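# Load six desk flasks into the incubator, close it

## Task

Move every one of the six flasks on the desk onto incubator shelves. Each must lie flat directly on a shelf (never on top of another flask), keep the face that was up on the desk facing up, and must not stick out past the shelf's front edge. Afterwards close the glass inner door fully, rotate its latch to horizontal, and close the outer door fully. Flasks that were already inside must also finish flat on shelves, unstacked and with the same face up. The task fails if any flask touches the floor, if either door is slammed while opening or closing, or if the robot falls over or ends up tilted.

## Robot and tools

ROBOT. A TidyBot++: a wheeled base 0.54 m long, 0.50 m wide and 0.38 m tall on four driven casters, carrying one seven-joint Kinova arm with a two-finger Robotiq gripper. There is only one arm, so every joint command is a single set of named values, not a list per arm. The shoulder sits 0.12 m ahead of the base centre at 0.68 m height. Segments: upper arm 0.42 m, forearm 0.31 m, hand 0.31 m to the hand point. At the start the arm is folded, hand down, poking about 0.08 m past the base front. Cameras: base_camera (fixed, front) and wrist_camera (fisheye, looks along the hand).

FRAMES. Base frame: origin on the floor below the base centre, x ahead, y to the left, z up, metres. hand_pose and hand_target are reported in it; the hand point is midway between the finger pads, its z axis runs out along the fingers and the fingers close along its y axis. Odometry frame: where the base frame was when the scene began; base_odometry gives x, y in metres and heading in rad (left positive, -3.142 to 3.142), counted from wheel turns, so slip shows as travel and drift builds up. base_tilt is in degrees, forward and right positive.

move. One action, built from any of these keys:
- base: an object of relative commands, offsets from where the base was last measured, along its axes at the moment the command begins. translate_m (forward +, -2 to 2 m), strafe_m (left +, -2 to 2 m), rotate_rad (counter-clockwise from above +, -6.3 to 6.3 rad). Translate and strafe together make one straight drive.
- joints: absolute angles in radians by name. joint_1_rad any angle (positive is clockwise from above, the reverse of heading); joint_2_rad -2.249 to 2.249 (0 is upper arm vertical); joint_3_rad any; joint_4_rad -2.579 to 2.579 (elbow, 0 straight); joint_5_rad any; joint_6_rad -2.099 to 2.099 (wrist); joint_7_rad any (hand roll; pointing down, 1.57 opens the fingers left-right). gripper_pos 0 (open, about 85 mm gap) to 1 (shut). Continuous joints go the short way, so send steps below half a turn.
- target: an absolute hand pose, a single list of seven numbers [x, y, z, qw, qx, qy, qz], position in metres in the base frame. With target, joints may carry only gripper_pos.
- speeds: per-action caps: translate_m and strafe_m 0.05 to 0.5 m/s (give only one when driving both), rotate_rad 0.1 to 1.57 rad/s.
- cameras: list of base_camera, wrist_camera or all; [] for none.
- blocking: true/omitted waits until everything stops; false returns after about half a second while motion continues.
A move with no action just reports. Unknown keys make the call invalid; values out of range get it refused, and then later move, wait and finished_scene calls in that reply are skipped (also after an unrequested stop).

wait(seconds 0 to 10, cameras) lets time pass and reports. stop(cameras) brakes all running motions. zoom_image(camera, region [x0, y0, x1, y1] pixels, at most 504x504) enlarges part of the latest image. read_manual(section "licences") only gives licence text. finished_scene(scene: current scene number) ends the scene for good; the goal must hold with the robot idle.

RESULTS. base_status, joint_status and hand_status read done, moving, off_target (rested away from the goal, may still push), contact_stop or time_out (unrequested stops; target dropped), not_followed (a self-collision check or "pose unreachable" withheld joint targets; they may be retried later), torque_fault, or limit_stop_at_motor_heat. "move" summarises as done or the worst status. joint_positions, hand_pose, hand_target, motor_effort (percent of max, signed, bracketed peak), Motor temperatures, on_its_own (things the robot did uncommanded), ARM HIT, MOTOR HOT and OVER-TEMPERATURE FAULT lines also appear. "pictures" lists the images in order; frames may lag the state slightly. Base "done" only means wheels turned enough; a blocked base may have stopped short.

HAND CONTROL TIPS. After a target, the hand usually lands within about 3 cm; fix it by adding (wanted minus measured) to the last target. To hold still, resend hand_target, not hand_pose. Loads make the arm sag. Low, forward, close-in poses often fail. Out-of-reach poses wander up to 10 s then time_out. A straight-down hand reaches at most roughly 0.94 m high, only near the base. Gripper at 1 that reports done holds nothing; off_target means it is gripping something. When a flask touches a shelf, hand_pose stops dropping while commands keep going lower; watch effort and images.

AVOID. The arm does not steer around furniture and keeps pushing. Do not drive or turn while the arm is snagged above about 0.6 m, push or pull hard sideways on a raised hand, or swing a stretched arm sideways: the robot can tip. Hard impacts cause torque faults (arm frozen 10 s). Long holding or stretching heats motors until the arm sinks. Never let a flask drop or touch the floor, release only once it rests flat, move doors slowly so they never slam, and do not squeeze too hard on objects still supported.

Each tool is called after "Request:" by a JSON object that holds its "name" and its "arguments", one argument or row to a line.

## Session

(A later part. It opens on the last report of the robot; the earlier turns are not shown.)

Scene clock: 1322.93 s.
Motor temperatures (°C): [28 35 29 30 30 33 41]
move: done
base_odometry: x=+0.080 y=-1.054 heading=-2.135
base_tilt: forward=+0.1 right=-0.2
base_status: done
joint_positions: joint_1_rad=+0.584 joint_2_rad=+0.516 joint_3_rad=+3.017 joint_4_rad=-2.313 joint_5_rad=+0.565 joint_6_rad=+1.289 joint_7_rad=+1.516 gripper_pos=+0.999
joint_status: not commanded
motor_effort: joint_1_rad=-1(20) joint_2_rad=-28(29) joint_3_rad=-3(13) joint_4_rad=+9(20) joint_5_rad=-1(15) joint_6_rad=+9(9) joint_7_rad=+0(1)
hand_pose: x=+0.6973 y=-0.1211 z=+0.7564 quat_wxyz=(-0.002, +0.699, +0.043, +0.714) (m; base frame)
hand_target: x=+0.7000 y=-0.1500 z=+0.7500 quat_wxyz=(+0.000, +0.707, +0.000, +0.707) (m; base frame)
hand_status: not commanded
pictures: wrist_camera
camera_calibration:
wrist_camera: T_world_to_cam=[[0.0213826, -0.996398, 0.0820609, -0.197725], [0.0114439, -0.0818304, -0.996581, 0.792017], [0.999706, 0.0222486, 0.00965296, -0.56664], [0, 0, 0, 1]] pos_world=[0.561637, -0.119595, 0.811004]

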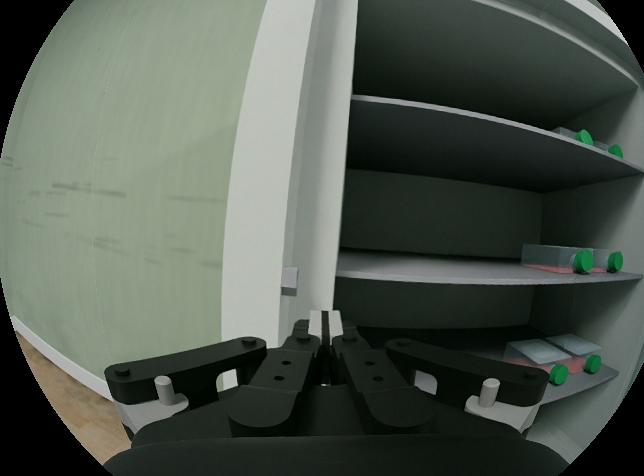

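Request:
{"name": "move", "arguments": {
  "base": {"strafe_m": -0.13, "translate_m": -0.14},
  "speeds": {"strafe_m": 0.08},
  "cameras": ["base_camera", "wrist_camera"]
}}

Scene clock: 1333.43 s.
Motor temperatures (°C): [28 35 29 30 30 33 41]
move: done
base_odometry: x=+0.045 y=-0.866 heading=-2.135
base_tilt: forward=+0.0 right=-0.2
base_status: done
joint_positions: joint_1_rad=+0.577 joint_2_rad=+0.516 joint_3_rad=+3.008 joint_4_rad=-2.317 joint_5_rad=+0.565 joint_6_rad=+1.289 joint_7_rad=+1.515 gripper_pos=+0.999
joint_status: not commanded
motor_effort: joint_1_rad=+3(8) joint_2_rad=-25(29) joint_3_rad=+0(5) joint_4_rad=+12(18) joint_5_rad=-4(8) joint_6_rad=+6(10) joint_7_rad=+0(1)
hand_pose: x=+0.6977 y=-0.1122 z=+0.7560 quat_wxyz=(-0.009, +0.699, +0.046, +0.714) (m; base frame)
hand_target: x=+0.7000 y=-0.1500 z=+0.7500 quat_wxyz=(+0.000, +0.707, +0.000, +0.707) (m; base frame)
hand_status: not commanded
pictures: base_camera, wrist_camera
camera_calibration:
wrist_camera: T_world_to_cam=[[0.0362638, -0.996499, 0.0753253, -0.194113], [0.011303, -0.0749611, -0.997122, 0.793579], [0.999278, 0.0370108, 0.00854504, -0.564506], [0, 0, 0, 1]] pos_world=[0.562169, -0.113053, 0.810741]

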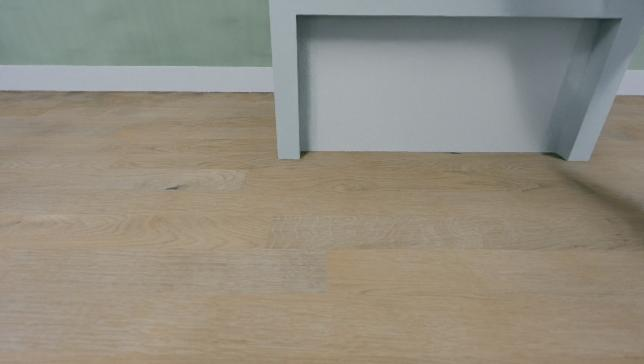

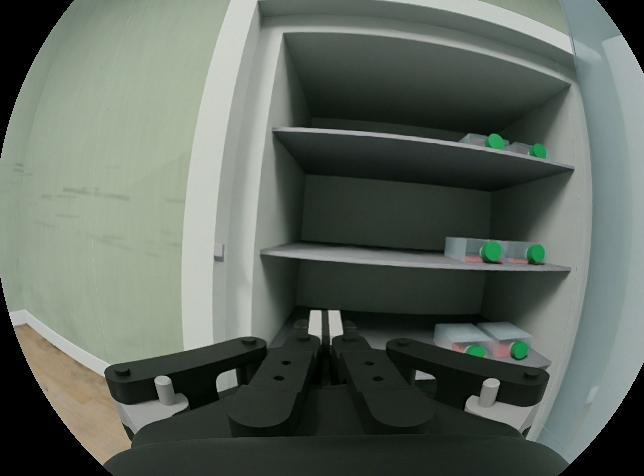

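Request:
{"name": "move", "arguments": {
  "base": {"strafe_m": -0.17, "translate_m": -0.08},
  "speeds": {"strafe_m": 0.08},
  "cameras": ["wrist_camera"]
}}

Scene clock: 1343.03 s.
Motor temperatures (°C): [28 35 29 30 30 33 41]
move: done
base_odometry: x=-0.055 y=-0.708 heading=-2.135
base_tilt: forward=+0.0 right=-0.2
base_status: done
joint_positions: joint_1_rad=+0.572 joint_2_rad=+0.478 joint_3_rad=+2.993 joint_4_rad=-2.388 joint_5_rad=+0.565 joint_6_rad=+1.289 joint_7_rad=+1.511 gripper_pos=+0.999
joint_status: not commanded
motor_effort: joint_1_rad=+3(10) joint_2_rad=-13(26) joint_3_rad=+4(7) joint_4_rad=+29(29) joint_5_rad=-6(10) joint_6_rad=+0(7) joint_7_rad=+1(3)
hand_pose: x=+0.6778 y=-0.0893 z=+0.7522 quat_wxyz=(-0.025, +0.708, +0.047, +0.704) (m; base frame)
hand_target: x=+0.7000 y=-0.1500 z=+0.7500 quat_wxyz=(+0.000, +0.707, +0.000, +0.707) (m; base frame)
hand_status: not commanded
pictures: wrist_camera
camera_calibration:
wrist_camera: T_world_to_cam=[[0.0615302, -0.996665, 0.0535998, -0.171088], [-0.0156707, -0.0546596, -0.998382, 0.812862], [0.997982, 0.0605907, -0.0189816, -0.521727], [0, 0, 0, 1]] pos_world=[0.54394, -0.0944746, 0.810814]

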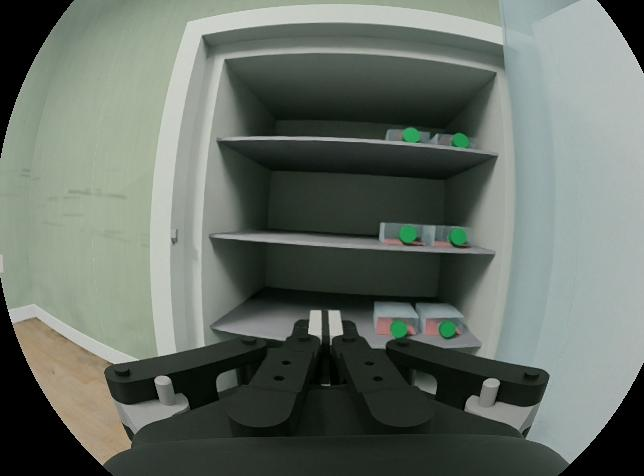

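Request:
{"name": "move", "arguments": {
  "base": {"strafe_m": -0.17, "translate_m": -0.02},
  "speeds": {"strafe_m": 0.08},
  "cameras": ["wrist_camera"]
}}

Scene clock: 1354.10 s.
Motor temperatures (°C): [28 35 29 30 30 33 41]
move: done
base_odometry: x=-0.188 y=-0.600 heading=-2.135
base_tilt: forward=+0.0 right=-0.2
base_status: done
joint_positions: joint_1_rad=+0.584 joint_2_rad=+0.441 joint_3_rad=+2.976 joint_4_rad=-2.469 joint_5_rad=+0.582 joint_6_rad=+1.312 joint_7_rad=+1.482 gripper_pos=+0.999
joint_status: not commanded
motor_effort: joint_1_rad=+3(7) joint_2_rad=-7(14) joint_3_rad=+7(10) joint_4_rad=+41(43) joint_5_rad=-14(18) joint_6_rad=-10(11) joint_7_rad=+4(6)
hand_pose: x=+0.6522 y=-0.0687 z=+0.7519 quat_wxyz=(-0.051, +0.713, +0.039, +0.698) (m; base frame)
hand_target: x=+0.7000 y=-0.1500 z=+0.7500 quat_wxyz=(+0.000, +0.707, +0.000, +0.707) (m; base frame)
hand_status: not commanded
pictures: wrist_camera
camera_calibration:
wrist_camera: T_world_to_cam=[[0.0875242, -0.996148, 0.00534846, -0.129605], [-0.0333241, -0.00829392, -0.99941, 0.828752], [0.995605, 0.0872944, -0.0339216, -0.482741], [0, 0, 0, 1]] pos_world=[0.51958, -0.0800914, 0.812581]

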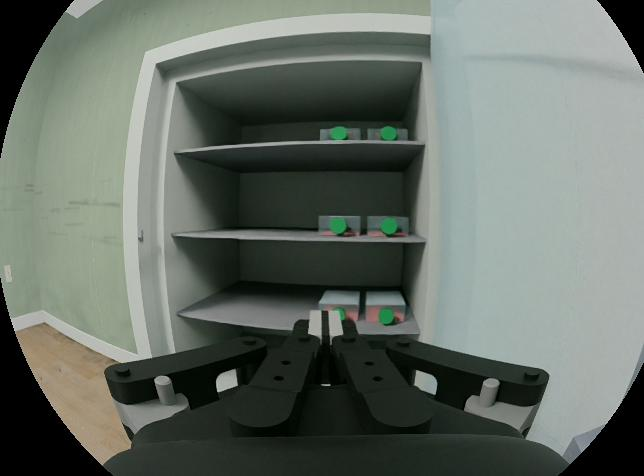

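Request:
{"name": "move", "arguments": {
  "base": {"strafe_m": -0.12, "translate_m": -0.04},
  "speeds": {"strafe_m": 0.08},
  "cameras": ["wrist_camera"]
}}

Scene clock: 1366.87 s.
Motor temperatures (°C): [28 35 29 30 30 33 41]
move: done
base_odometry: x=-0.268 y=-0.502 heading=-2.135
base_tilt: forward=+0.0 right=-0.2
base_status: done
joint_positions: joint_1_rad=+0.564 joint_2_rad=+0.528 joint_3_rad=+3.001 joint_4_rad=-2.291 joint_5_rad=+0.541 joint_6_rad=+1.273 joint_7_rad=+1.482 gripper_pos=+0.999
joint_status: not commanded
motor_effort: joint_1_rad=+5(11) joint_2_rad=-29(31) joint_3_rad=+2(9) joint_4_rad=+11(41) joint_5_rad=-5(16) joint_6_rad=+9(11) joint_7_rad=+0(4)
hand_pose: x=+0.7080 y=-0.1131 z=+0.7552 quat_wxyz=(-0.020, +0.699, +0.031, +0.714) (m; base frame)
hand_target: x=+0.7000 y=-0.1500 z=+0.7500 quat_wxyz=(+0.000, +0.707, +0.000, +0.707) (m; base frame)
hand_status: not commanded
pictures: wrist_camera
camera_calibration:
wrist_camera: T_world_to_cam=[[0.0306965, -0.998803, 0.0380881, -0.163539], [0.00947526, -0.0378136, -0.99924, 0.799725], [0.999484, 0.0310341, 0.00830317, -0.575355], [0, 0, 0, 1]] pos_world=[0.5725, -0.115247, 0.810123]

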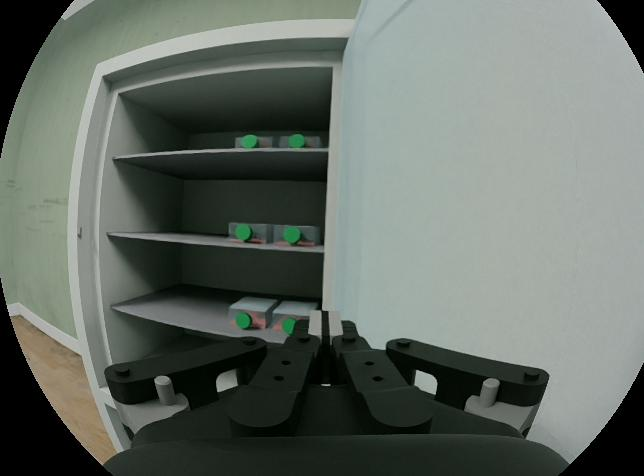

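Request:
{"name": "move", "arguments": {
  "base": {"strafe_m": 0.22},
  "speeds": {"strafe_m": 0.2},
  "cameras": ["base_camera", "wrist_camera"]
}}

Scene clock: 1378.10 s.
Motor temperatures (°C): [28 35 29 30 30 33 41]
move: done
base_odometry: x=-0.082 y=-0.620 heading=-2.135
base_tilt: forward=+0.0 right=-0.2
base_status: done
joint_positions: joint_1_rad=+0.593 joint_2_rad=+0.529 joint_3_rad=+3.023 joint_4_rad=-2.291 joint_5_rad=+0.541 joint_6_rad=+1.273 joint_7_rad=+1.482 gripper_pos=+0.999
joint_status: not commanded
motor_effort: joint_1_rad=+0(5) joint_2_rad=-30(31) joint_3_rad=-3(4) joint_4_rad=+10(11) joint_5_rad=-1(5) joint_6_rad=+9(10) joint_7_rad=+0(1)
hand_pose: x=+0.7026 y=-0.1408 z=+0.7527 quat_wxyz=(+0.000, +0.702, +0.017, +0.712) (m; base frame)
hand_target: x=+0.7000 y=-0.1500 z=+0.7500 quat_wxyz=(+0.000, +0.707, +0.000, +0.707) (m; base frame)
hand_status: not commanded
pictures: base_camera, wrist_camera
camera_calibration:
wrist_camera: T_world_to_cam=[[-0.0171365, -0.99874, 0.0471602, -0.164134], [0.00140431, -0.0471911, -0.998885, 0.800383], [0.999852, -0.0170512, 0.00221123, -0.571472], [0, 0, 0, 1]] pos_world=[0.567451, -0.135901, 0.808494]

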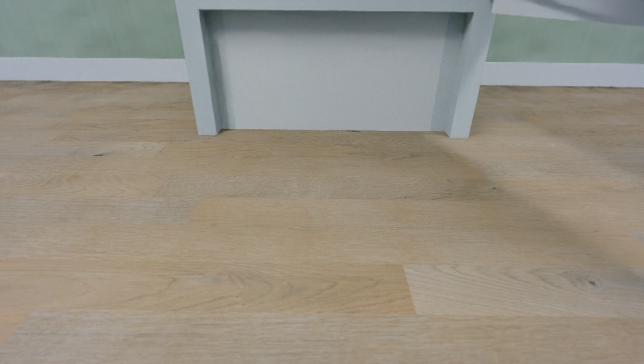

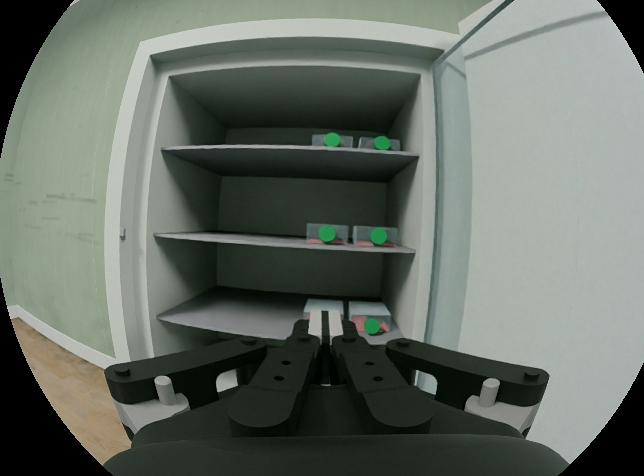

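Request:
{"name": "zoom_image", "arguments": {
  "camera": "wrist_camera",
  "region": [140, 60, 440, 360]
}}

Scaled by 1.680.

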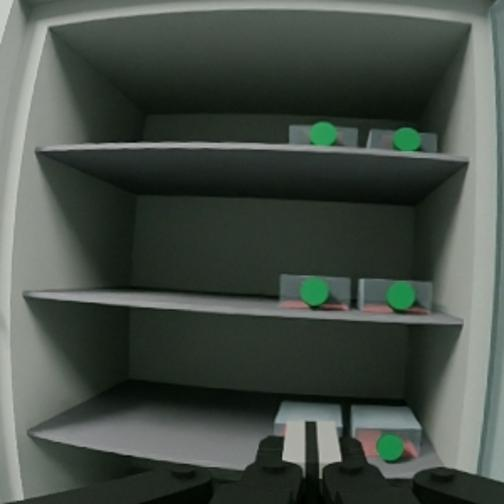

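Request:
{"name": "move", "arguments": {
  "base": {"translate_m": -0.84, "strafe_m": 0.6},
  "cameras": []
}}

Request:
{"name": "move", "arguments": {
  "base": {"rotate_rad": 1.58},
  "target": [0.58, 0.0, 1.02, 0, 0.887, 0, 0.4617],
  "joints": {"gripper_pos": 0.0}
}}

Scene clock: 1445.97 s.
Motor temperatures (°C): [28 35 29 30 30 33 41]
move: done
base_odometry: x=+0.874 y=-0.230 heading=-2.135
base_tilt: forward=+0.0 right=-0.2
base_status: done
joint_positions: joint_1_rad=+0.593 joint_2_rad=+0.529 joint_3_rad=+3.023 joint_4_rad=-2.291 joint_5_rad=+0.541 joint_6_rad=+1.273 joint_7_rad=+1.482 gripper_pos=+0.999
joint_status: not commanded
motor_effort: joint_1_rad=+0(1) joint_2_rad=-30(33) joint_3_rad=-3(3) joint_4_rad=+9(11) joint_5_rad=-2(2) joint_6_rad=+9(10) joint_7_rad=+0(1)
hand_pose: x=+0.7026 y=-0.1408 z=+0.7525 quat_wxyz=(+0.000, +0.702, +0.017, +0.712) (m; base frame)
hand_target: x=+0.7000 y=-0.1500 z=+0.7500 quat_wxyz=(+0.000, +0.707, +0.000, +0.707) (m; base frame)
hand_status: not commanded
pictures: none
No camera images: "cameras" was empty.

Scene clock: 1448.97 s.
Motor temperatures (°C): [28 35 29 30 30 33 41]
move: done
base_odometry: x=+0.874 y=-0.230 heading=-0.555
base_tilt: forward=+0.1 right=-0.2
base_status: done
joint_positions: joint_1_rad=+0.009 joint_2_rad=-0.210 joint_3_rad=+3.136 joint_4_rad=-1.461 joint_5_rad=+0.059 joint_6_rad=-0.872 joint_7_rad=+1.508 gripper_pos=+0.000
joint_status: all done
motor_effort: joint_1_rad=-1(4) joint_2_rad=-12(33) joint_3_rad=+0(5) joint_4_rad=+20(21) joint_5_rad=+0(2) joint_6_rad=+8(10) joint_7_rad=-1(1)
hand_pose: x=+0.5945 y=-0.0140 z=+1.0296 quat_wxyz=(+0.015, +0.872, -0.023, +0.488) (m; base frame)
hand_target: x=+0.5800 y=+0.0000 z=+1.0200 quat_wxyz=(+0.000, +0.887, +0.000, +0.462) (m; base frame)
hand_status: done (0.022 m and 4.7 deg from the pose sent, 0.326 m and 35.8 deg at the start)
pictures: base_camera, wrist_camera
camera_calibration:
wrist_camera: T_world_to_cam=[[-0.077889, -0.995961, 0.0446681, -0.0137311], [-0.534123, 0.00385552, -0.845398, 1.24409], [0.841811, -0.0897054, -0.532266, 0.181373], [0, 0, 0, 1]] pos_world=[0.510748, -0.00220207, 1.14891]

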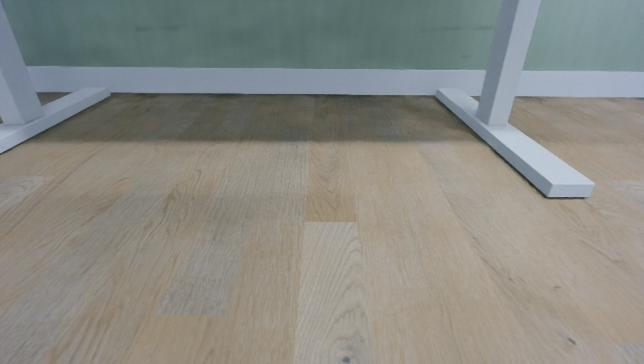

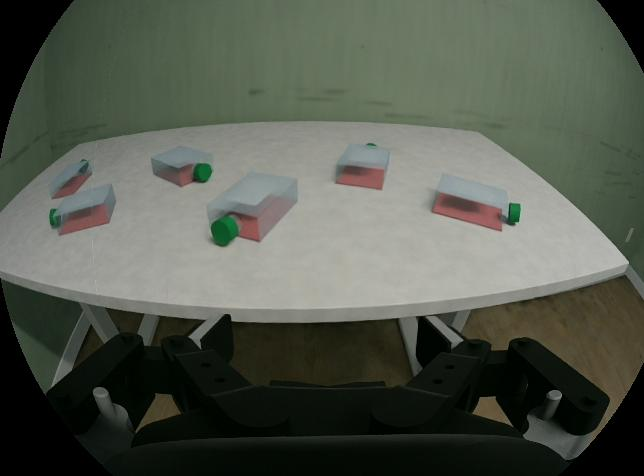

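Request:
{"name": "zoom_image", "arguments": {
  "camera": "wrist_camera",
  "region": [30, 120, 330, 270]
}}

Request:
{"name": "zoom_image", "arguments": {
  "camera": "wrist_camera",
  "region": [300, 120, 600, 270]
}}

Scaled by 1.680.

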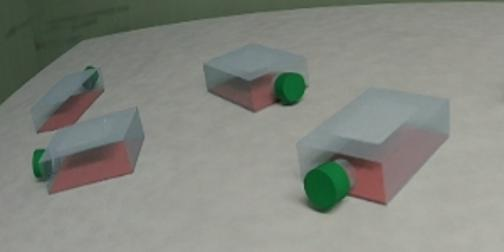

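Scaled by 1.680.

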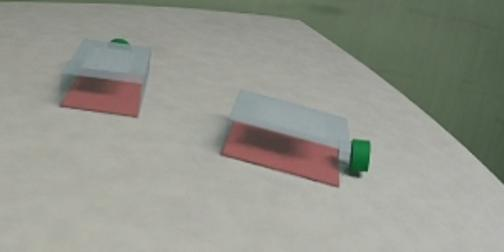

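Request:
{"name": "zoom_image", "arguments": {
  "camera": "wrist_camera",
  "region": [195, 160, 315, 260]
}}

Request:
{"name": "zoom_image", "arguments": {
  "camera": "wrist_camera",
  "region": [420, 160, 540, 240]
}}

Request:
{"name": "zoom_image", "arguments": {
  "camera": "wrist_camera",
  "region": [320, 130, 420, 200]
}}

Request:
{"name": "zoom_image", "arguments": {
  "camera": "wrist_camera",
  "region": [40, 140, 140, 250]
}}

Request:
{"name": "zoom_image", "arguments": {
  "camera": "wrist_camera",
  "region": [140, 130, 230, 200]
}}

Scaled by 4.200.

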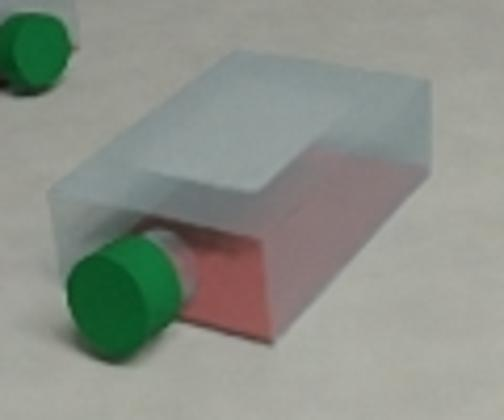

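Scaled by 4.200.

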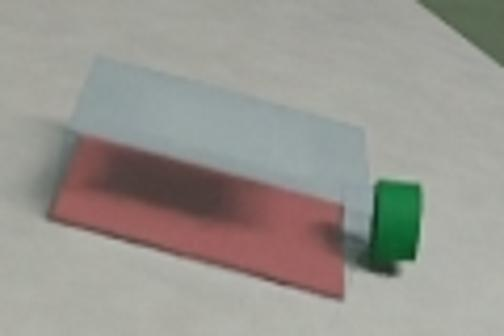

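Scaled by 5.040.

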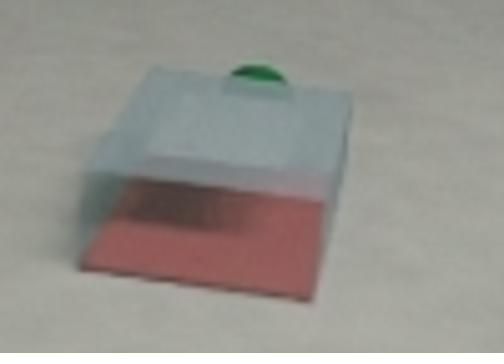

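Scaled by 4.582.

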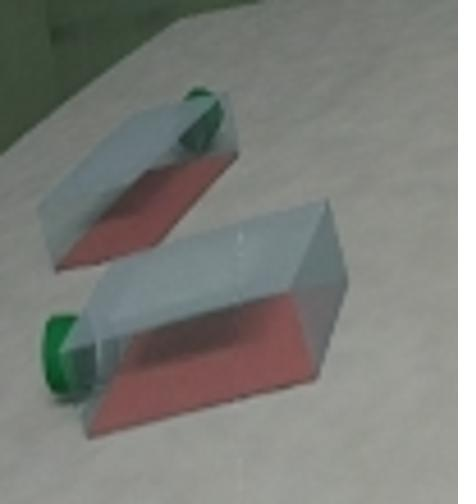

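Scaled by 5.600.

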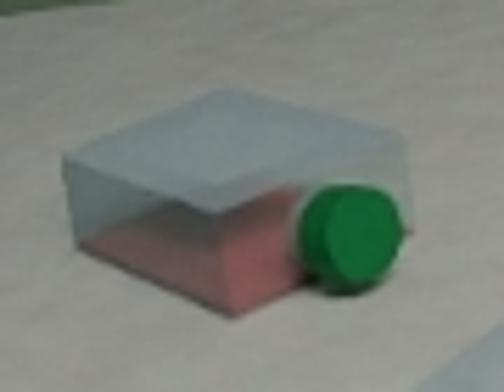

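Request:
{"name": "move", "arguments": {
  "base": {"translate_m": -0.02, "strafe_m": 0.50, "rotate_rad": -0.436},
  "cameras": []
}}

Request:
{"name": "move", "arguments": {
  "target": [0.80, 0.0, 1.0, 0, 0.8434, 0, 0.5373],
  "joints": {"gripper_pos": 0.0}
}}

Scene clock: 1682.67 s.
Motor temperatures (°C): [27 34 28 31 30 33 41]
move: done
base_odometry: x=+1.120 y=+0.205 heading=-0.991
base_tilt: forward=+0.0 right=-0.2
base_status: done
joint_positions: joint_1_rad=+0.001 joint_2_rad=-0.211 joint_3_rad=+3.150 joint_4_rad=-1.461 joint_5_rad=+0.052 joint_6_rad=-0.876 joint_7_rad=+1.508 gripper_pos=+0.000
joint_status: not commanded
motor_effort: joint_1_rad=+0(2) joint_2_rad=-12(15) joint_3_rad=+0(3) joint_4_rad=+20(20) joint_5_rad=+0(1) joint_6_rad=+8(8) joint_7_rad=-1(1)
hand_pose: x=+0.5935 y=-0.0164 z=+1.0288 quat_wxyz=(+0.012, +0.873, -0.027, +0.487) (m; base frame)
hand_target: x=+0.5800 y=+0.0000 z=+1.0200 quat_wxyz=(+0.000, +0.887, +0.000, +0.462) (m; base frame)
hand_status: not commanded
pictures: none
No camera images: "cameras" was empty.

Scene clock: 1684.57 s.
Motor temperatures (°C): [27 34 28 31 30 33 41]
move: done
base_odometry: x=+1.120 y=+0.205 heading=-0.991
base_tilt: forward=+0.0 right=-0.2
base_status: not commanded
joint_positions: joint_1_rad=+0.001 joint_2_rad=+0.218 joint_3_rad=+3.150 joint_4_rad=-1.265 joint_5_rad=+0.036 joint_6_rad=-0.637 joint_7_rad=+1.523 gripper_pos=+0.000
joint_status: all done
motor_effort: joint_1_rad=+0(1) joint_2_rad=-30(34) joint_3_rad=+0(0) joint_4_rad=+21(22) joint_5_rad=+0(1) joint_6_rad=+8(8) joint_7_rad=+0(1)
hand_pose: x=+0.7887 y=-0.0115 z=+0.9577 quat_wxyz=(+0.008, +0.872, -0.017, +0.489) (m; base frame)
hand_target: x=+0.8000 y=+0.0000 z=+1.0000 quat_wxyz=(+0.000, +0.843, +0.000, +0.537) (m; base frame)
hand_status: done (0.045 m and 6.8 deg from the pose sent, 0.209 m and 7.5 deg at the start)
pictures: base_camera, wrist_camera
camera_calibration:
wrist_camera: T_world_to_cam=[[-0.0609017, -0.997402, 0.0384782, -0.000354231], [-0.532855, -0.000108995, -0.846207, 1.28682], [0.844012, -0.0720387, -0.531464, -0.022381], [0, 0, 0, 1]] pos_world=[0.704558, -0.00182535, 1.07704]

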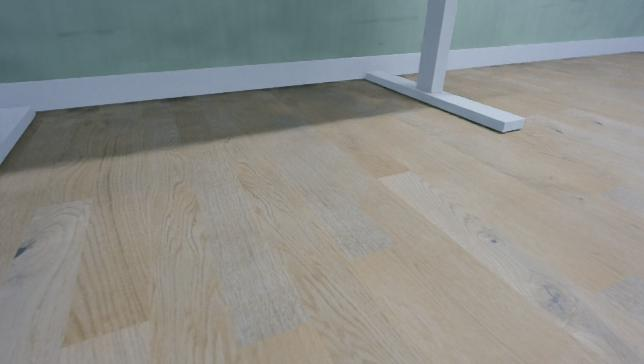

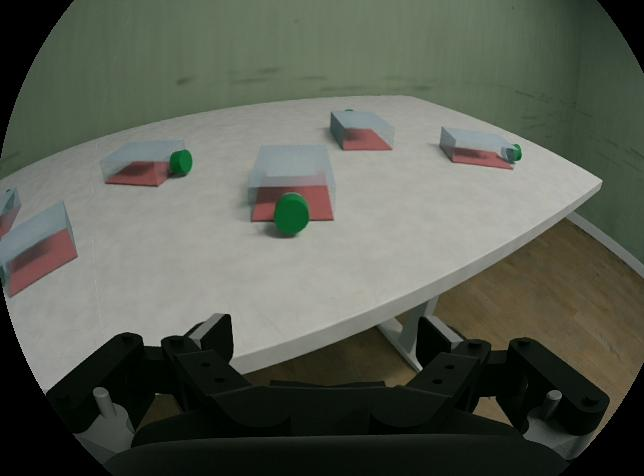

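Request:
{"name": "move", "arguments": {

}}

Scene clock: 1777.33 s.
Motor temperatures (°C): [27 35 28 31 30 33 41]
base_odometry: x=+1.120 y=+0.205 heading=-0.991
base_tilt: forward=+0.0 right=-0.2
base_status: not commanded
joint_positions: joint_1_rad=+0.001 joint_2_rad=+0.218 joint_3_rad=+3.150 joint_4_rad=-1.265 joint_5_rad=+0.036 joint_6_rad=-0.635 joint_7_rad=+1.524 gripper_pos=+0.000
joint_status: all done
motor_effort: joint_1_rad=+0(1) joint_2_rad=-30(34) joint_3_rad=+0(0) joint_4_rad=+21(22) joint_5_rad=-1(1) joint_6_rad=+8(8) joint_7_rad=+0(1)
hand_pose: x=+0.7889 y=-0.0114 z=+0.9581 quat_wxyz=(+0.008, +0.872, -0.017, +0.490) (m; base frame)
hand_target: x=+0.8000 y=+0.0000 z=+1.0000 quat_wxyz=(+0.000, +0.843, +0.000, +0.537) (m; base frame)
hand_status: done (0.045 m and 6.7 deg from the pose sent, 0.209 m and 7.5 deg at the start)
pictures: base_camera, wrist_camera
camera_calibration:
wrist_camera: T_world_to_cam=[[-0.0606526, -0.997423, 0.0383202, -0.000361969], [-0.531682, -0.00020772, -0.846944, 1.28701], [0.84477, -0.0717435, -0.530299, -0.0241408], [0, 0, 0, 1]] pos_world=[0.704651, -0.00182565, 1.07724]

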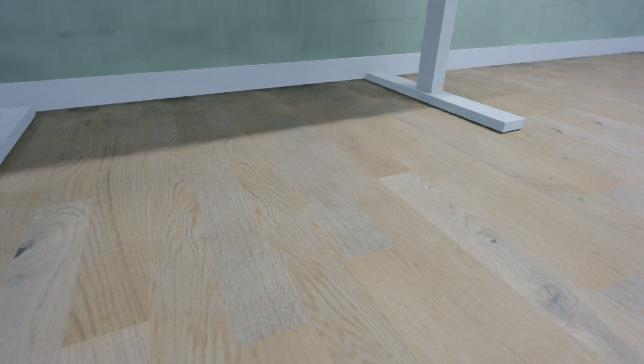

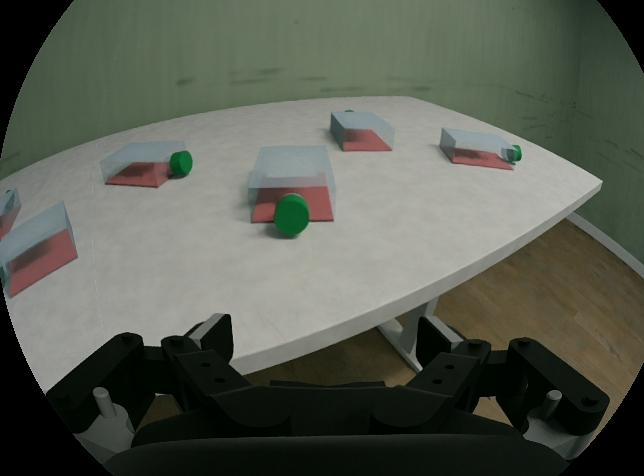

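Request:
{"name": "zoom_image", "arguments": {
  "camera": "wrist_camera",
  "region": [200, 120, 400, 300]
}}

Scaled by 2.520.

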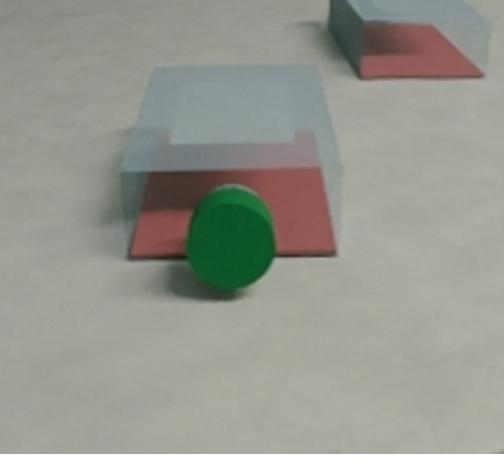

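Request:
{"name": "move", "arguments": {
  "joints": {"joint_1_rad": 0.0, "joint_2_rad": 0.1722, "joint_3_rad": 3.133, "joint_4_rad": -1.4735, "joint_5_rad": -0.036, "joint_6_rad": -0.2505, "joint_7_rad": 1.618}
}}

Scene clock: 1873.30 s.
Motor temperatures (°C): [27 35 28 31 30 33 40]
move: done
base_odometry: x=+1.120 y=+0.205 heading=-0.991
base_tilt: forward=+0.1 right=-0.2
base_status: not commanded
joint_positions: joint_1_rad=+0.001 joint_2_rad=+0.203 joint_3_rad=+3.150 joint_4_rad=-1.458 joint_5_rad=+0.020 joint_6_rad=-0.330 joint_7_rad=+1.554 gripper_pos=+0.000
joint_status: all done
motor_effort: joint_1_rad=+0(1) joint_2_rad=-30(32) joint_3_rad=+0(1) joint_4_rad=+21(22) joint_5_rad=+0(1) joint_6_rad=+8(9) joint_7_rad=-1(2)
hand_pose: x=+0.8011 y=-0.0070 z=+0.9385 quat_wxyz=(+0.007, +0.839, -0.004, +0.544) (m; base frame)
hand_target: x=+0.7994 y=+0.0095 z=+0.9734 quat_wxyz=(-0.003, +0.812, +0.011, +0.583) (m; base frame)
hand_status: not commanded
pictures: base_camera, wrist_camera
camera_calibration:
wrist_camera: T_world_to_cam=[[-0.0428815, -0.998096, 0.0443366, -0.0142489], [-0.420362, -0.0222336, -0.907084, 1.244], [0.906343, -0.0575345, -0.418608, -0.198536], [0, 0, 0, 1]] pos_world=[0.702259, 0.0020141, 1.04593]

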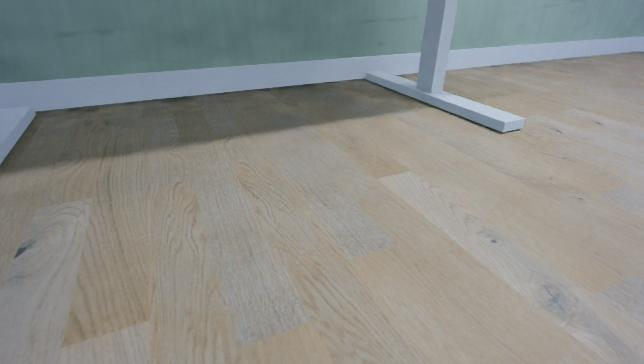

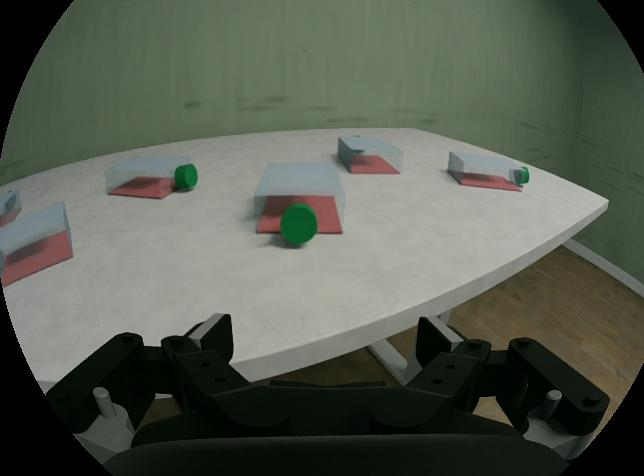

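Request:
{"name": "zoom_image", "arguments": {
  "camera": "wrist_camera",
  "region": [220, 140, 380, 270]
}}

Request:
{"name": "zoom_image", "arguments": {
  "camera": "wrist_camera",
  "region": [40, 280, 300, 420]
}}

Scaled by 3.150.

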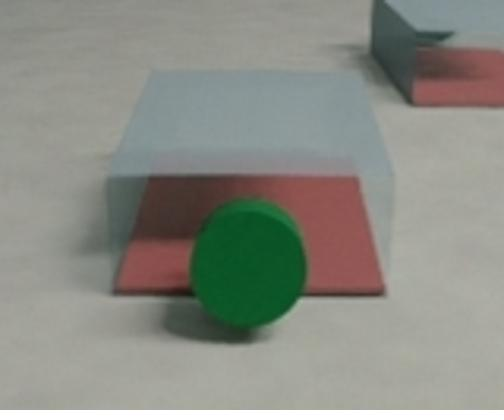

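Scaled by 1.938.

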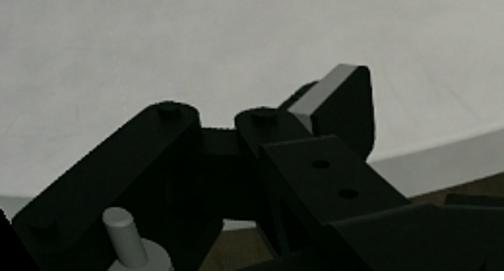

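Request:
{"name": "move", "arguments": {
  "base": {"rotate_rad": 0.05, "strafe_m": -0.022},
  "cameras": ["wrist_camera"]
}}

Request:
{"name": "move", "arguments": {
  "base": {"translate_m": 0.08},
  "speeds": {"translate_m": 0.1},
  "cameras": ["wrist_camera"]
}}

Request:
{"name": "zoom_image", "arguments": {
  "camera": "wrist_camera",
  "region": [220, 140, 420, 300]
}}

Scene clock: 1918.83 s.
Motor temperatures (°C): [27 35 28 31 30 33 40]
move: done
base_odometry: x=+1.102 y=+0.193 heading=-0.941
base_tilt: forward=+0.0 right=-0.2
base_status: done
joint_positions: joint_1_rad=+0.001 joint_2_rad=+0.201 joint_3_rad=+3.147 joint_4_rad=-1.458 joint_5_rad=+0.018 joint_6_rad=-0.328 joint_7_rad=+1.555 gripper_pos=+0.000
joint_status: not commanded
motor_effort: joint_1_rad=+0(2) joint_2_rad=-30(31) joint_3_rad=+0(1) joint_4_rad=+21(21) joint_5_rad=-1(1) joint_6_rad=+9(9) joint_7_rad=+0(1)
hand_pose: x=+0.8010 y=-0.0045 z=+0.9402 quat_wxyz=(+0.005, +0.838, -0.003, +0.546) (m; base frame)
hand_target: x=+0.7994 y=+0.0095 z=+0.9734 quat_wxyz=(-0.003, +0.812, +0.011, +0.583) (m; base frame)
hand_status: not commanded
pictures: wrist_camera
camera_calibration:
wrist_camera: T_world_to_cam=[[-0.0392747, -0.998321, 0.042584, -0.0131364], [-0.416708, -0.0223703, -0.908765, 1.2442], [0.908192, -0.0534365, -0.41513, -0.202353], [0, 0, 0, 1]] pos_world=[0.701726, 0.00390566, 1.04724]

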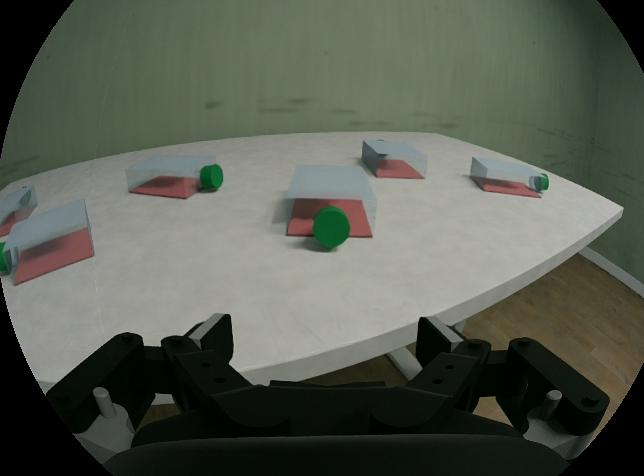

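Scene clock: 1920.30 s.
Motor temperatures (°C): [27 35 28 31 30 33 40]
move: done
base_odometry: x=+1.149 y=+0.129 heading=-0.940
base_tilt: forward=+0.1 right=-0.2
base_status: done
joint_positions: joint_1_rad=+0.001 joint_2_rad=+0.192 joint_3_rad=+3.147 joint_4_rad=-1.459 joint_5_rad=+0.018 joint_6_rad=-0.325 joint_7_rad=+1.555 gripper_pos=+0.000
joint_status: not commanded
motor_effort: joint_1_rad=+0(1) joint_2_rad=-30(34) joint_3_rad=+0(1) joint_4_rad=+21(22) joint_5_rad=+0(1) joint_6_rad=+9(9) joint_7_rad=+0(1)
hand_pose: x=+0.7986 y=-0.0045 z=+0.9470 quat_wxyz=(+0.005, +0.835, -0.003, +0.550) (m; base frame)
hand_target: x=+0.7994 y=+0.0095 z=+0.9734 quat_wxyz=(-0.003, +0.812, +0.011, +0.583) (m; base frame)
hand_status: not commanded
pictures: wrist_camera
camera_calibration:
wrist_camera: T_world_to_cam=[[-0.0397054, -0.998318, 0.0422385, -0.0128571], [-0.406541, -0.0224747, -0.913356, 1.24559], [0.912769, -0.0534368, -0.404965, -0.210582], [0, 0, 0, 1]] pos_world=[0.698084, 0.00390598, 1.05293]

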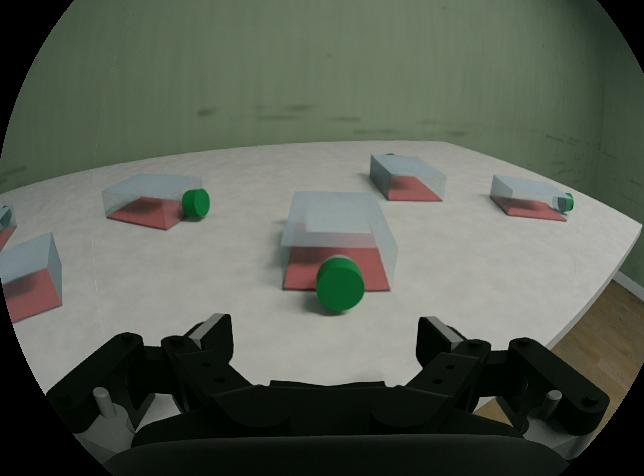

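Scaled by 2.520.

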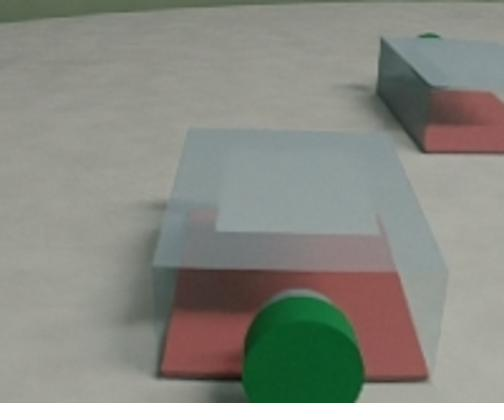

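Request:
{"name": "move", "arguments": {
  "joints": {"joint_2_rad": 0.1902, "joint_4_rad": -1.5182, "joint_6_rad": -0.2189},
  "cameras": ["wrist_camera"]
}}

Request:
{"name": "zoom_image", "arguments": {
  "camera": "wrist_camera",
  "region": [200, 140, 450, 400]
}}

Scene clock: 1963.23 s.
Motor temperatures (°C): [27 35 28 31 30 33 40]
move: done
base_odometry: x=+1.149 y=+0.129 heading=-0.940
base_tilt: forward=+0.1 right=-0.2
base_status: not commanded
joint_positions: joint_1_rad=+0.001 joint_2_rad=+0.194 joint_3_rad=+3.147 joint_4_rad=-1.505 joint_5_rad=+0.018 joint_6_rad=-0.293 joint_7_rad=+1.555 gripper_pos=+0.000
joint_status: all done
motor_effort: joint_1_rad=-1(1) joint_2_rad=-29(31) joint_3_rad=+0(0) joint_4_rad=+20(22) joint_5_rad=+0(1) joint_6_rad=+8(9) joint_7_rad=+0(1)
hand_pose: x=+0.7960 y=-0.0043 z=+0.9278 quat_wxyz=(+0.005, +0.839, -0.003, +0.544) (m; base frame)
hand_target: x=+0.8015 y=+0.0091 z=+0.9433 quat_wxyz=(-0.003, +0.821, +0.010, +0.571) (m; base frame)
hand_status: not commanded
pictures: wrist_camera
camera_calibration:
wrist_camera: T_world_to_cam=[[-0.0384749, -0.998348, 0.0426719, -0.0133551], [-0.420248, -0.0225772, -0.907128, 1.23216], [0.906593, -0.0528344, -0.418685, -0.198369], [0, 0, 0, 1]] pos_world=[0.697138, 0.00400499, 1.03524]

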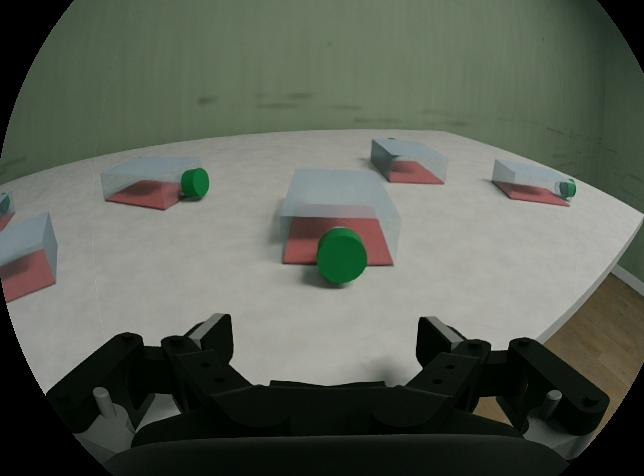

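Scaled by 1.938.

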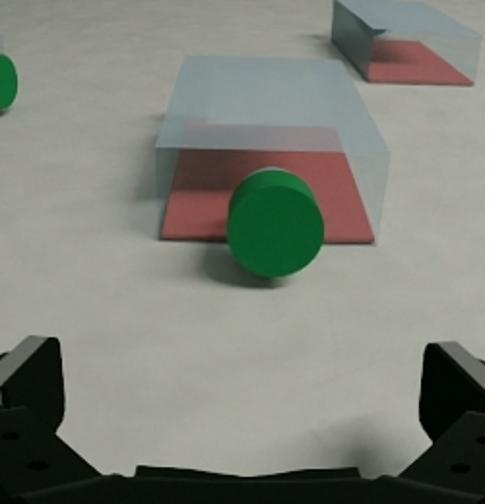

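Request:
{"name": "move", "arguments": {
  "joints": {"joint_2_rad": 0.209},
  "base": {"strafe_m": -0.012},
  "cameras": ["wrist_camera"]
}}

Request:
{"name": "zoom_image", "arguments": {
  "camera": "wrist_camera",
  "region": [200, 140, 450, 400]
}}

Scene clock: 1987.33 s.
Motor temperatures (°C): [27 35 28 31 30 33 40]
move: done
base_odometry: x=+1.140 y=+0.121 heading=-0.940
base_tilt: forward=+0.0 right=-0.1
base_status: done
joint_positions: joint_1_rad=+0.002 joint_2_rad=+0.205 joint_3_rad=+3.143 joint_4_rad=-1.505 joint_5_rad=+0.018 joint_6_rad=-0.293 joint_7_rad=+1.555 gripper_pos=+0.000
joint_status: all done
motor_effort: joint_1_rad=+0(2) joint_2_rad=-29(31) joint_3_rad=+0(2) joint_4_rad=+21(21) joint_5_rad=-1(1) joint_6_rad=+8(9) joint_7_rad=+0(1)
hand_pose: x=+0.7986 y=-0.0029 z=+0.9202 quat_wxyz=(+0.004, +0.842, -0.002, +0.539) (m; base frame)
hand_target: x=+0.8063 y=+0.0091 z=+0.9304 quat_wxyz=(-0.003, +0.826, +0.010, +0.563) (m; base frame)
hand_status: not commanded
pictures: wrist_camera
camera_calibration:
wrist_camera: T_world_to_cam=[[-0.0356451, -0.998482, 0.0419977, -0.0131276], [-0.430211, -0.0226001, -0.902446, 1.23007], [0.902024, -0.0502357, -0.428752, -0.190954], [0, 0, 0, 1]] pos_world=[0.700967, 0.00509939, 1.02875]

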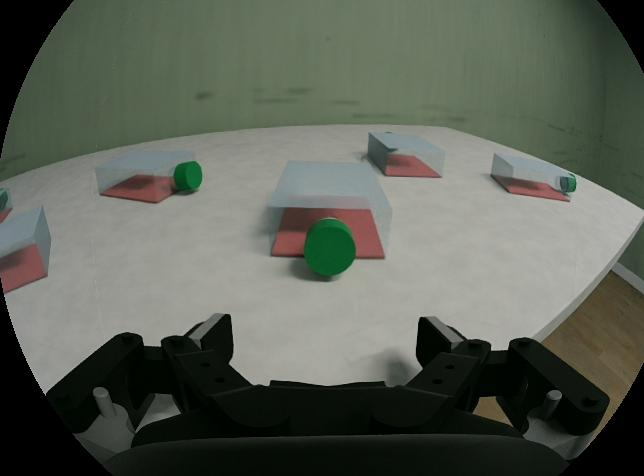

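Scaled by 1.938.

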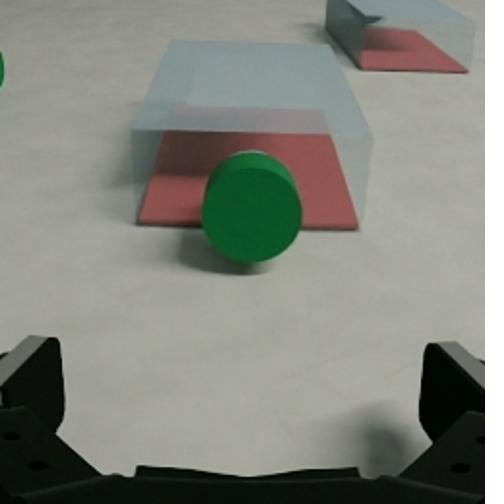

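Request:
{"name": "move", "arguments": {
  "base": {"translate_m": 0.085},
  "speeds": {"translate_m": 0.08},
  "cameras": ["wrist_camera"]
}}

Request:
{"name": "zoom_image", "arguments": {
  "camera": "wrist_camera",
  "region": [200, 180, 450, 420]
}}

Scene clock: 2005.97 s.
Motor temperatures (°C): [27 35 28 31 30 33 40]
move: done
base_odometry: x=+1.190 y=+0.053 heading=-0.940
base_tilt: forward=+0.1 right=-0.2
base_status: done
joint_positions: joint_1_rad=+0.002 joint_2_rad=+0.212 joint_3_rad=+3.143 joint_4_rad=-1.505 joint_5_rad=+0.018 joint_6_rad=-0.292 joint_7_rad=+1.555 gripper_pos=+0.000
joint_status: not commanded
motor_effort: joint_1_rad=+0(1) joint_2_rad=-30(32) joint_3_rad=+0(1) joint_4_rad=+20(22) joint_5_rad=+0(1) joint_6_rad=+8(9) joint_7_rad=+0(1)
hand_pose: x=+0.8004 y=-0.0029 z=+0.9153 quat_wxyz=(+0.004, +0.844, -0.002, +0.537) (m; base frame)
hand_target: x=+0.8063 y=+0.0091 z=+0.9304 quat_wxyz=(-0.003, +0.826, +0.010, +0.563) (m; base frame)
hand_status: not commanded
pictures: wrist_camera
camera_calibration:
wrist_camera: T_world_to_cam=[[-0.0353656, -0.998481, 0.0422406, -0.0133103], [-0.436222, -0.0226048, -0.899555, 1.2286], [0.899144, -0.0502396, -0.43476, -0.186758], [0, 0, 0, 1]] pos_world=[0.703392, 0.00509941, 1.02456]

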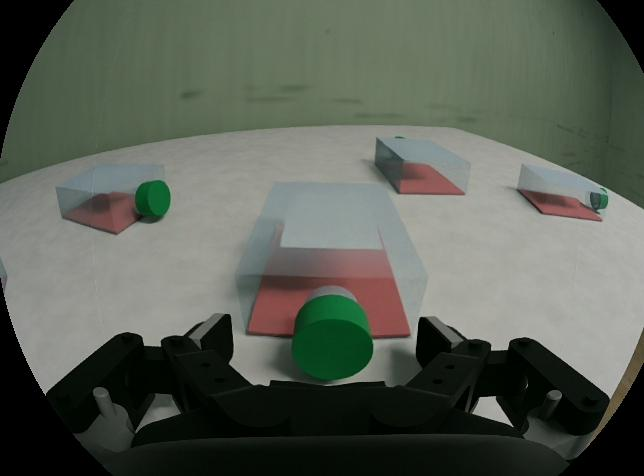

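Scaled by 2.016.

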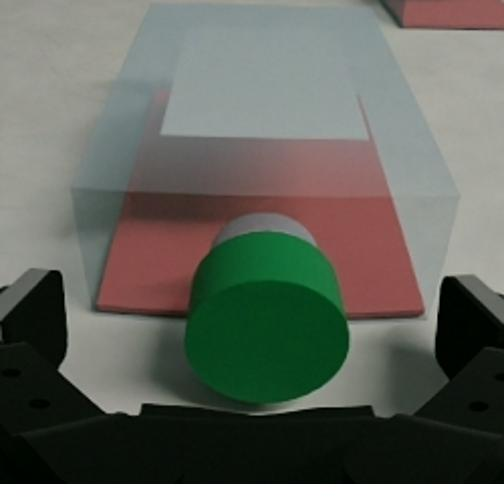

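Request:
{"name": "move", "arguments": {
  "joints": {"joint_2_rad": 0.195},
  "base": {"strafe_m": -0.003},
  "cameras": ["wrist_camera"]
}}

Request:
{"name": "zoom_image", "arguments": {
  "camera": "wrist_camera",
  "region": [200, 180, 450, 420]
}}

Scene clock: 2042.30 s.
Motor temperatures (°C): [27 35 28 31 30 33 40]
move: done
base_odometry: x=+1.187 y=+0.051 heading=-0.940
base_tilt: forward=+0.0 right=-0.2
base_status: done
joint_positions: joint_1_rad=+0.002 joint_2_rad=+0.211 joint_3_rad=+3.142 joint_4_rad=-1.505 joint_5_rad=+0.018 joint_6_rad=-0.292 joint_7_rad=+1.555 gripper_pos=+0.000
joint_status: all done
motor_effort: joint_1_rad=+0(5) joint_2_rad=-31(31) joint_3_rad=+0(3) joint_4_rad=+21(21) joint_5_rad=-1(1) joint_6_rad=+8(9) joint_7_rad=+0(1)
hand_pose: x=+0.8002 y=-0.0022 z=+0.9157 quat_wxyz=(+0.003, +0.844, -0.002, +0.537) (m; base frame)
hand_target: x=+0.8028 y=+0.0091 z=+0.9400 quat_wxyz=(-0.003, +0.823, +0.010, +0.569) (m; base frame)
hand_status: not commanded
pictures: wrist_camera
camera_calibration:
wrist_camera: T_world_to_cam=[[-0.0343501, -0.998543, 0.0416134, -0.0128052], [-0.435672, -0.0225122, -0.899824, 1.22868], [0.89945, -0.0490388, -0.434264, -0.187141], [0, 0, 0, 1]] pos_world=[0.703185, 0.00569649, 1.02486]

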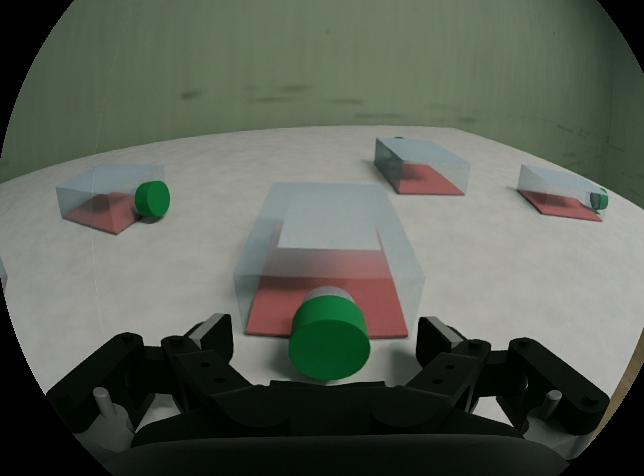

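Scaled by 2.016.

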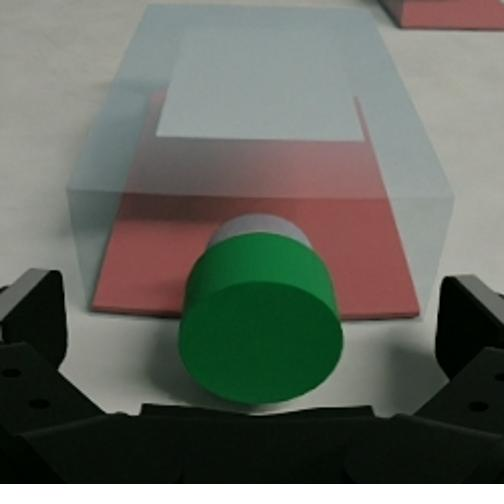

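Request:
{"name": "move", "arguments": {
  "joints": {"joint_2_rad": 0.183},
  "cameras": []
}}

Scene clock: 2046.63 s.
Motor temperatures (°C): [27 35 28 31 30 33 40]
move: done
base_odometry: x=+1.187 y=+0.051 heading=-0.940
base_tilt: forward=+0.0 right=-0.2
base_status: not commanded
joint_positions: joint_1_rad=+0.002 joint_2_rad=+0.208 joint_3_rad=+3.142 joint_4_rad=-1.505 joint_5_rad=+0.018 joint_6_rad=-0.292 joint_7_rad=+1.555 gripper_pos=+0.000
joint_status: all done
motor_effort: joint_1_rad=-1(1) joint_2_rad=-31(31) joint_3_rad=+0(0) joint_4_rad=+21(22) joint_5_rad=-1(1) joint_6_rad=+8(9) joint_7_rad=+0(1)
hand_pose: x=+0.7994 y=-0.0021 z=+0.9180 quat_wxyz=(+0.003, +0.843, -0.002, +0.538) (m; base frame)
hand_target: x=+0.7996 y=+0.0091 z=+0.9482 quat_wxyz=(-0.003, +0.819, +0.010, +0.574) (m; base frame)
hand_status: not commanded
pictures: none
No camera images: "cameras" was empty.

Request:
{"name": "move", "arguments": {
  "joints": {"joint_2_rad": 0.174},
  "cameras": []
}}

Scene clock: 2049.63 s.
Motor temperatures (°C): [27 35 28 31 30 33 40]
move: done
base_odometry: x=+1.187 y=+0.051 heading=-0.940
base_tilt: forward=+0.1 right=-0.2
base_status: not commanded
joint_positions: joint_1_rad=+0.002 joint_2_rad=+0.203 joint_3_rad=+3.142 joint_4_rad=-1.505 joint_5_rad=+0.018 joint_6_rad=-0.292 joint_7_rad=+1.555 gripper_pos=+0.000
joint_status: all done
motor_effort: joint_1_rad=+0(1) joint_2_rad=-30(31) joint_3_rad=+0(0) joint_4_rad=+20(21) joint_5_rad=+0(1) joint_6_rad=+8(9) joint_7_rad=+0(1)
hand_pose: x=+0.7982 y=-0.0021 z=+0.9215 quat_wxyz=(+0.003, +0.841, -0.002, +0.540) (m; base frame)
hand_target: x=+0.7972 y=+0.0091 z=+0.9543 quat_wxyz=(-0.003, +0.817, +0.010, +0.577) (m; base frame)
hand_status: not commanded
pictures: none
No camera images: "cameras" was empty.


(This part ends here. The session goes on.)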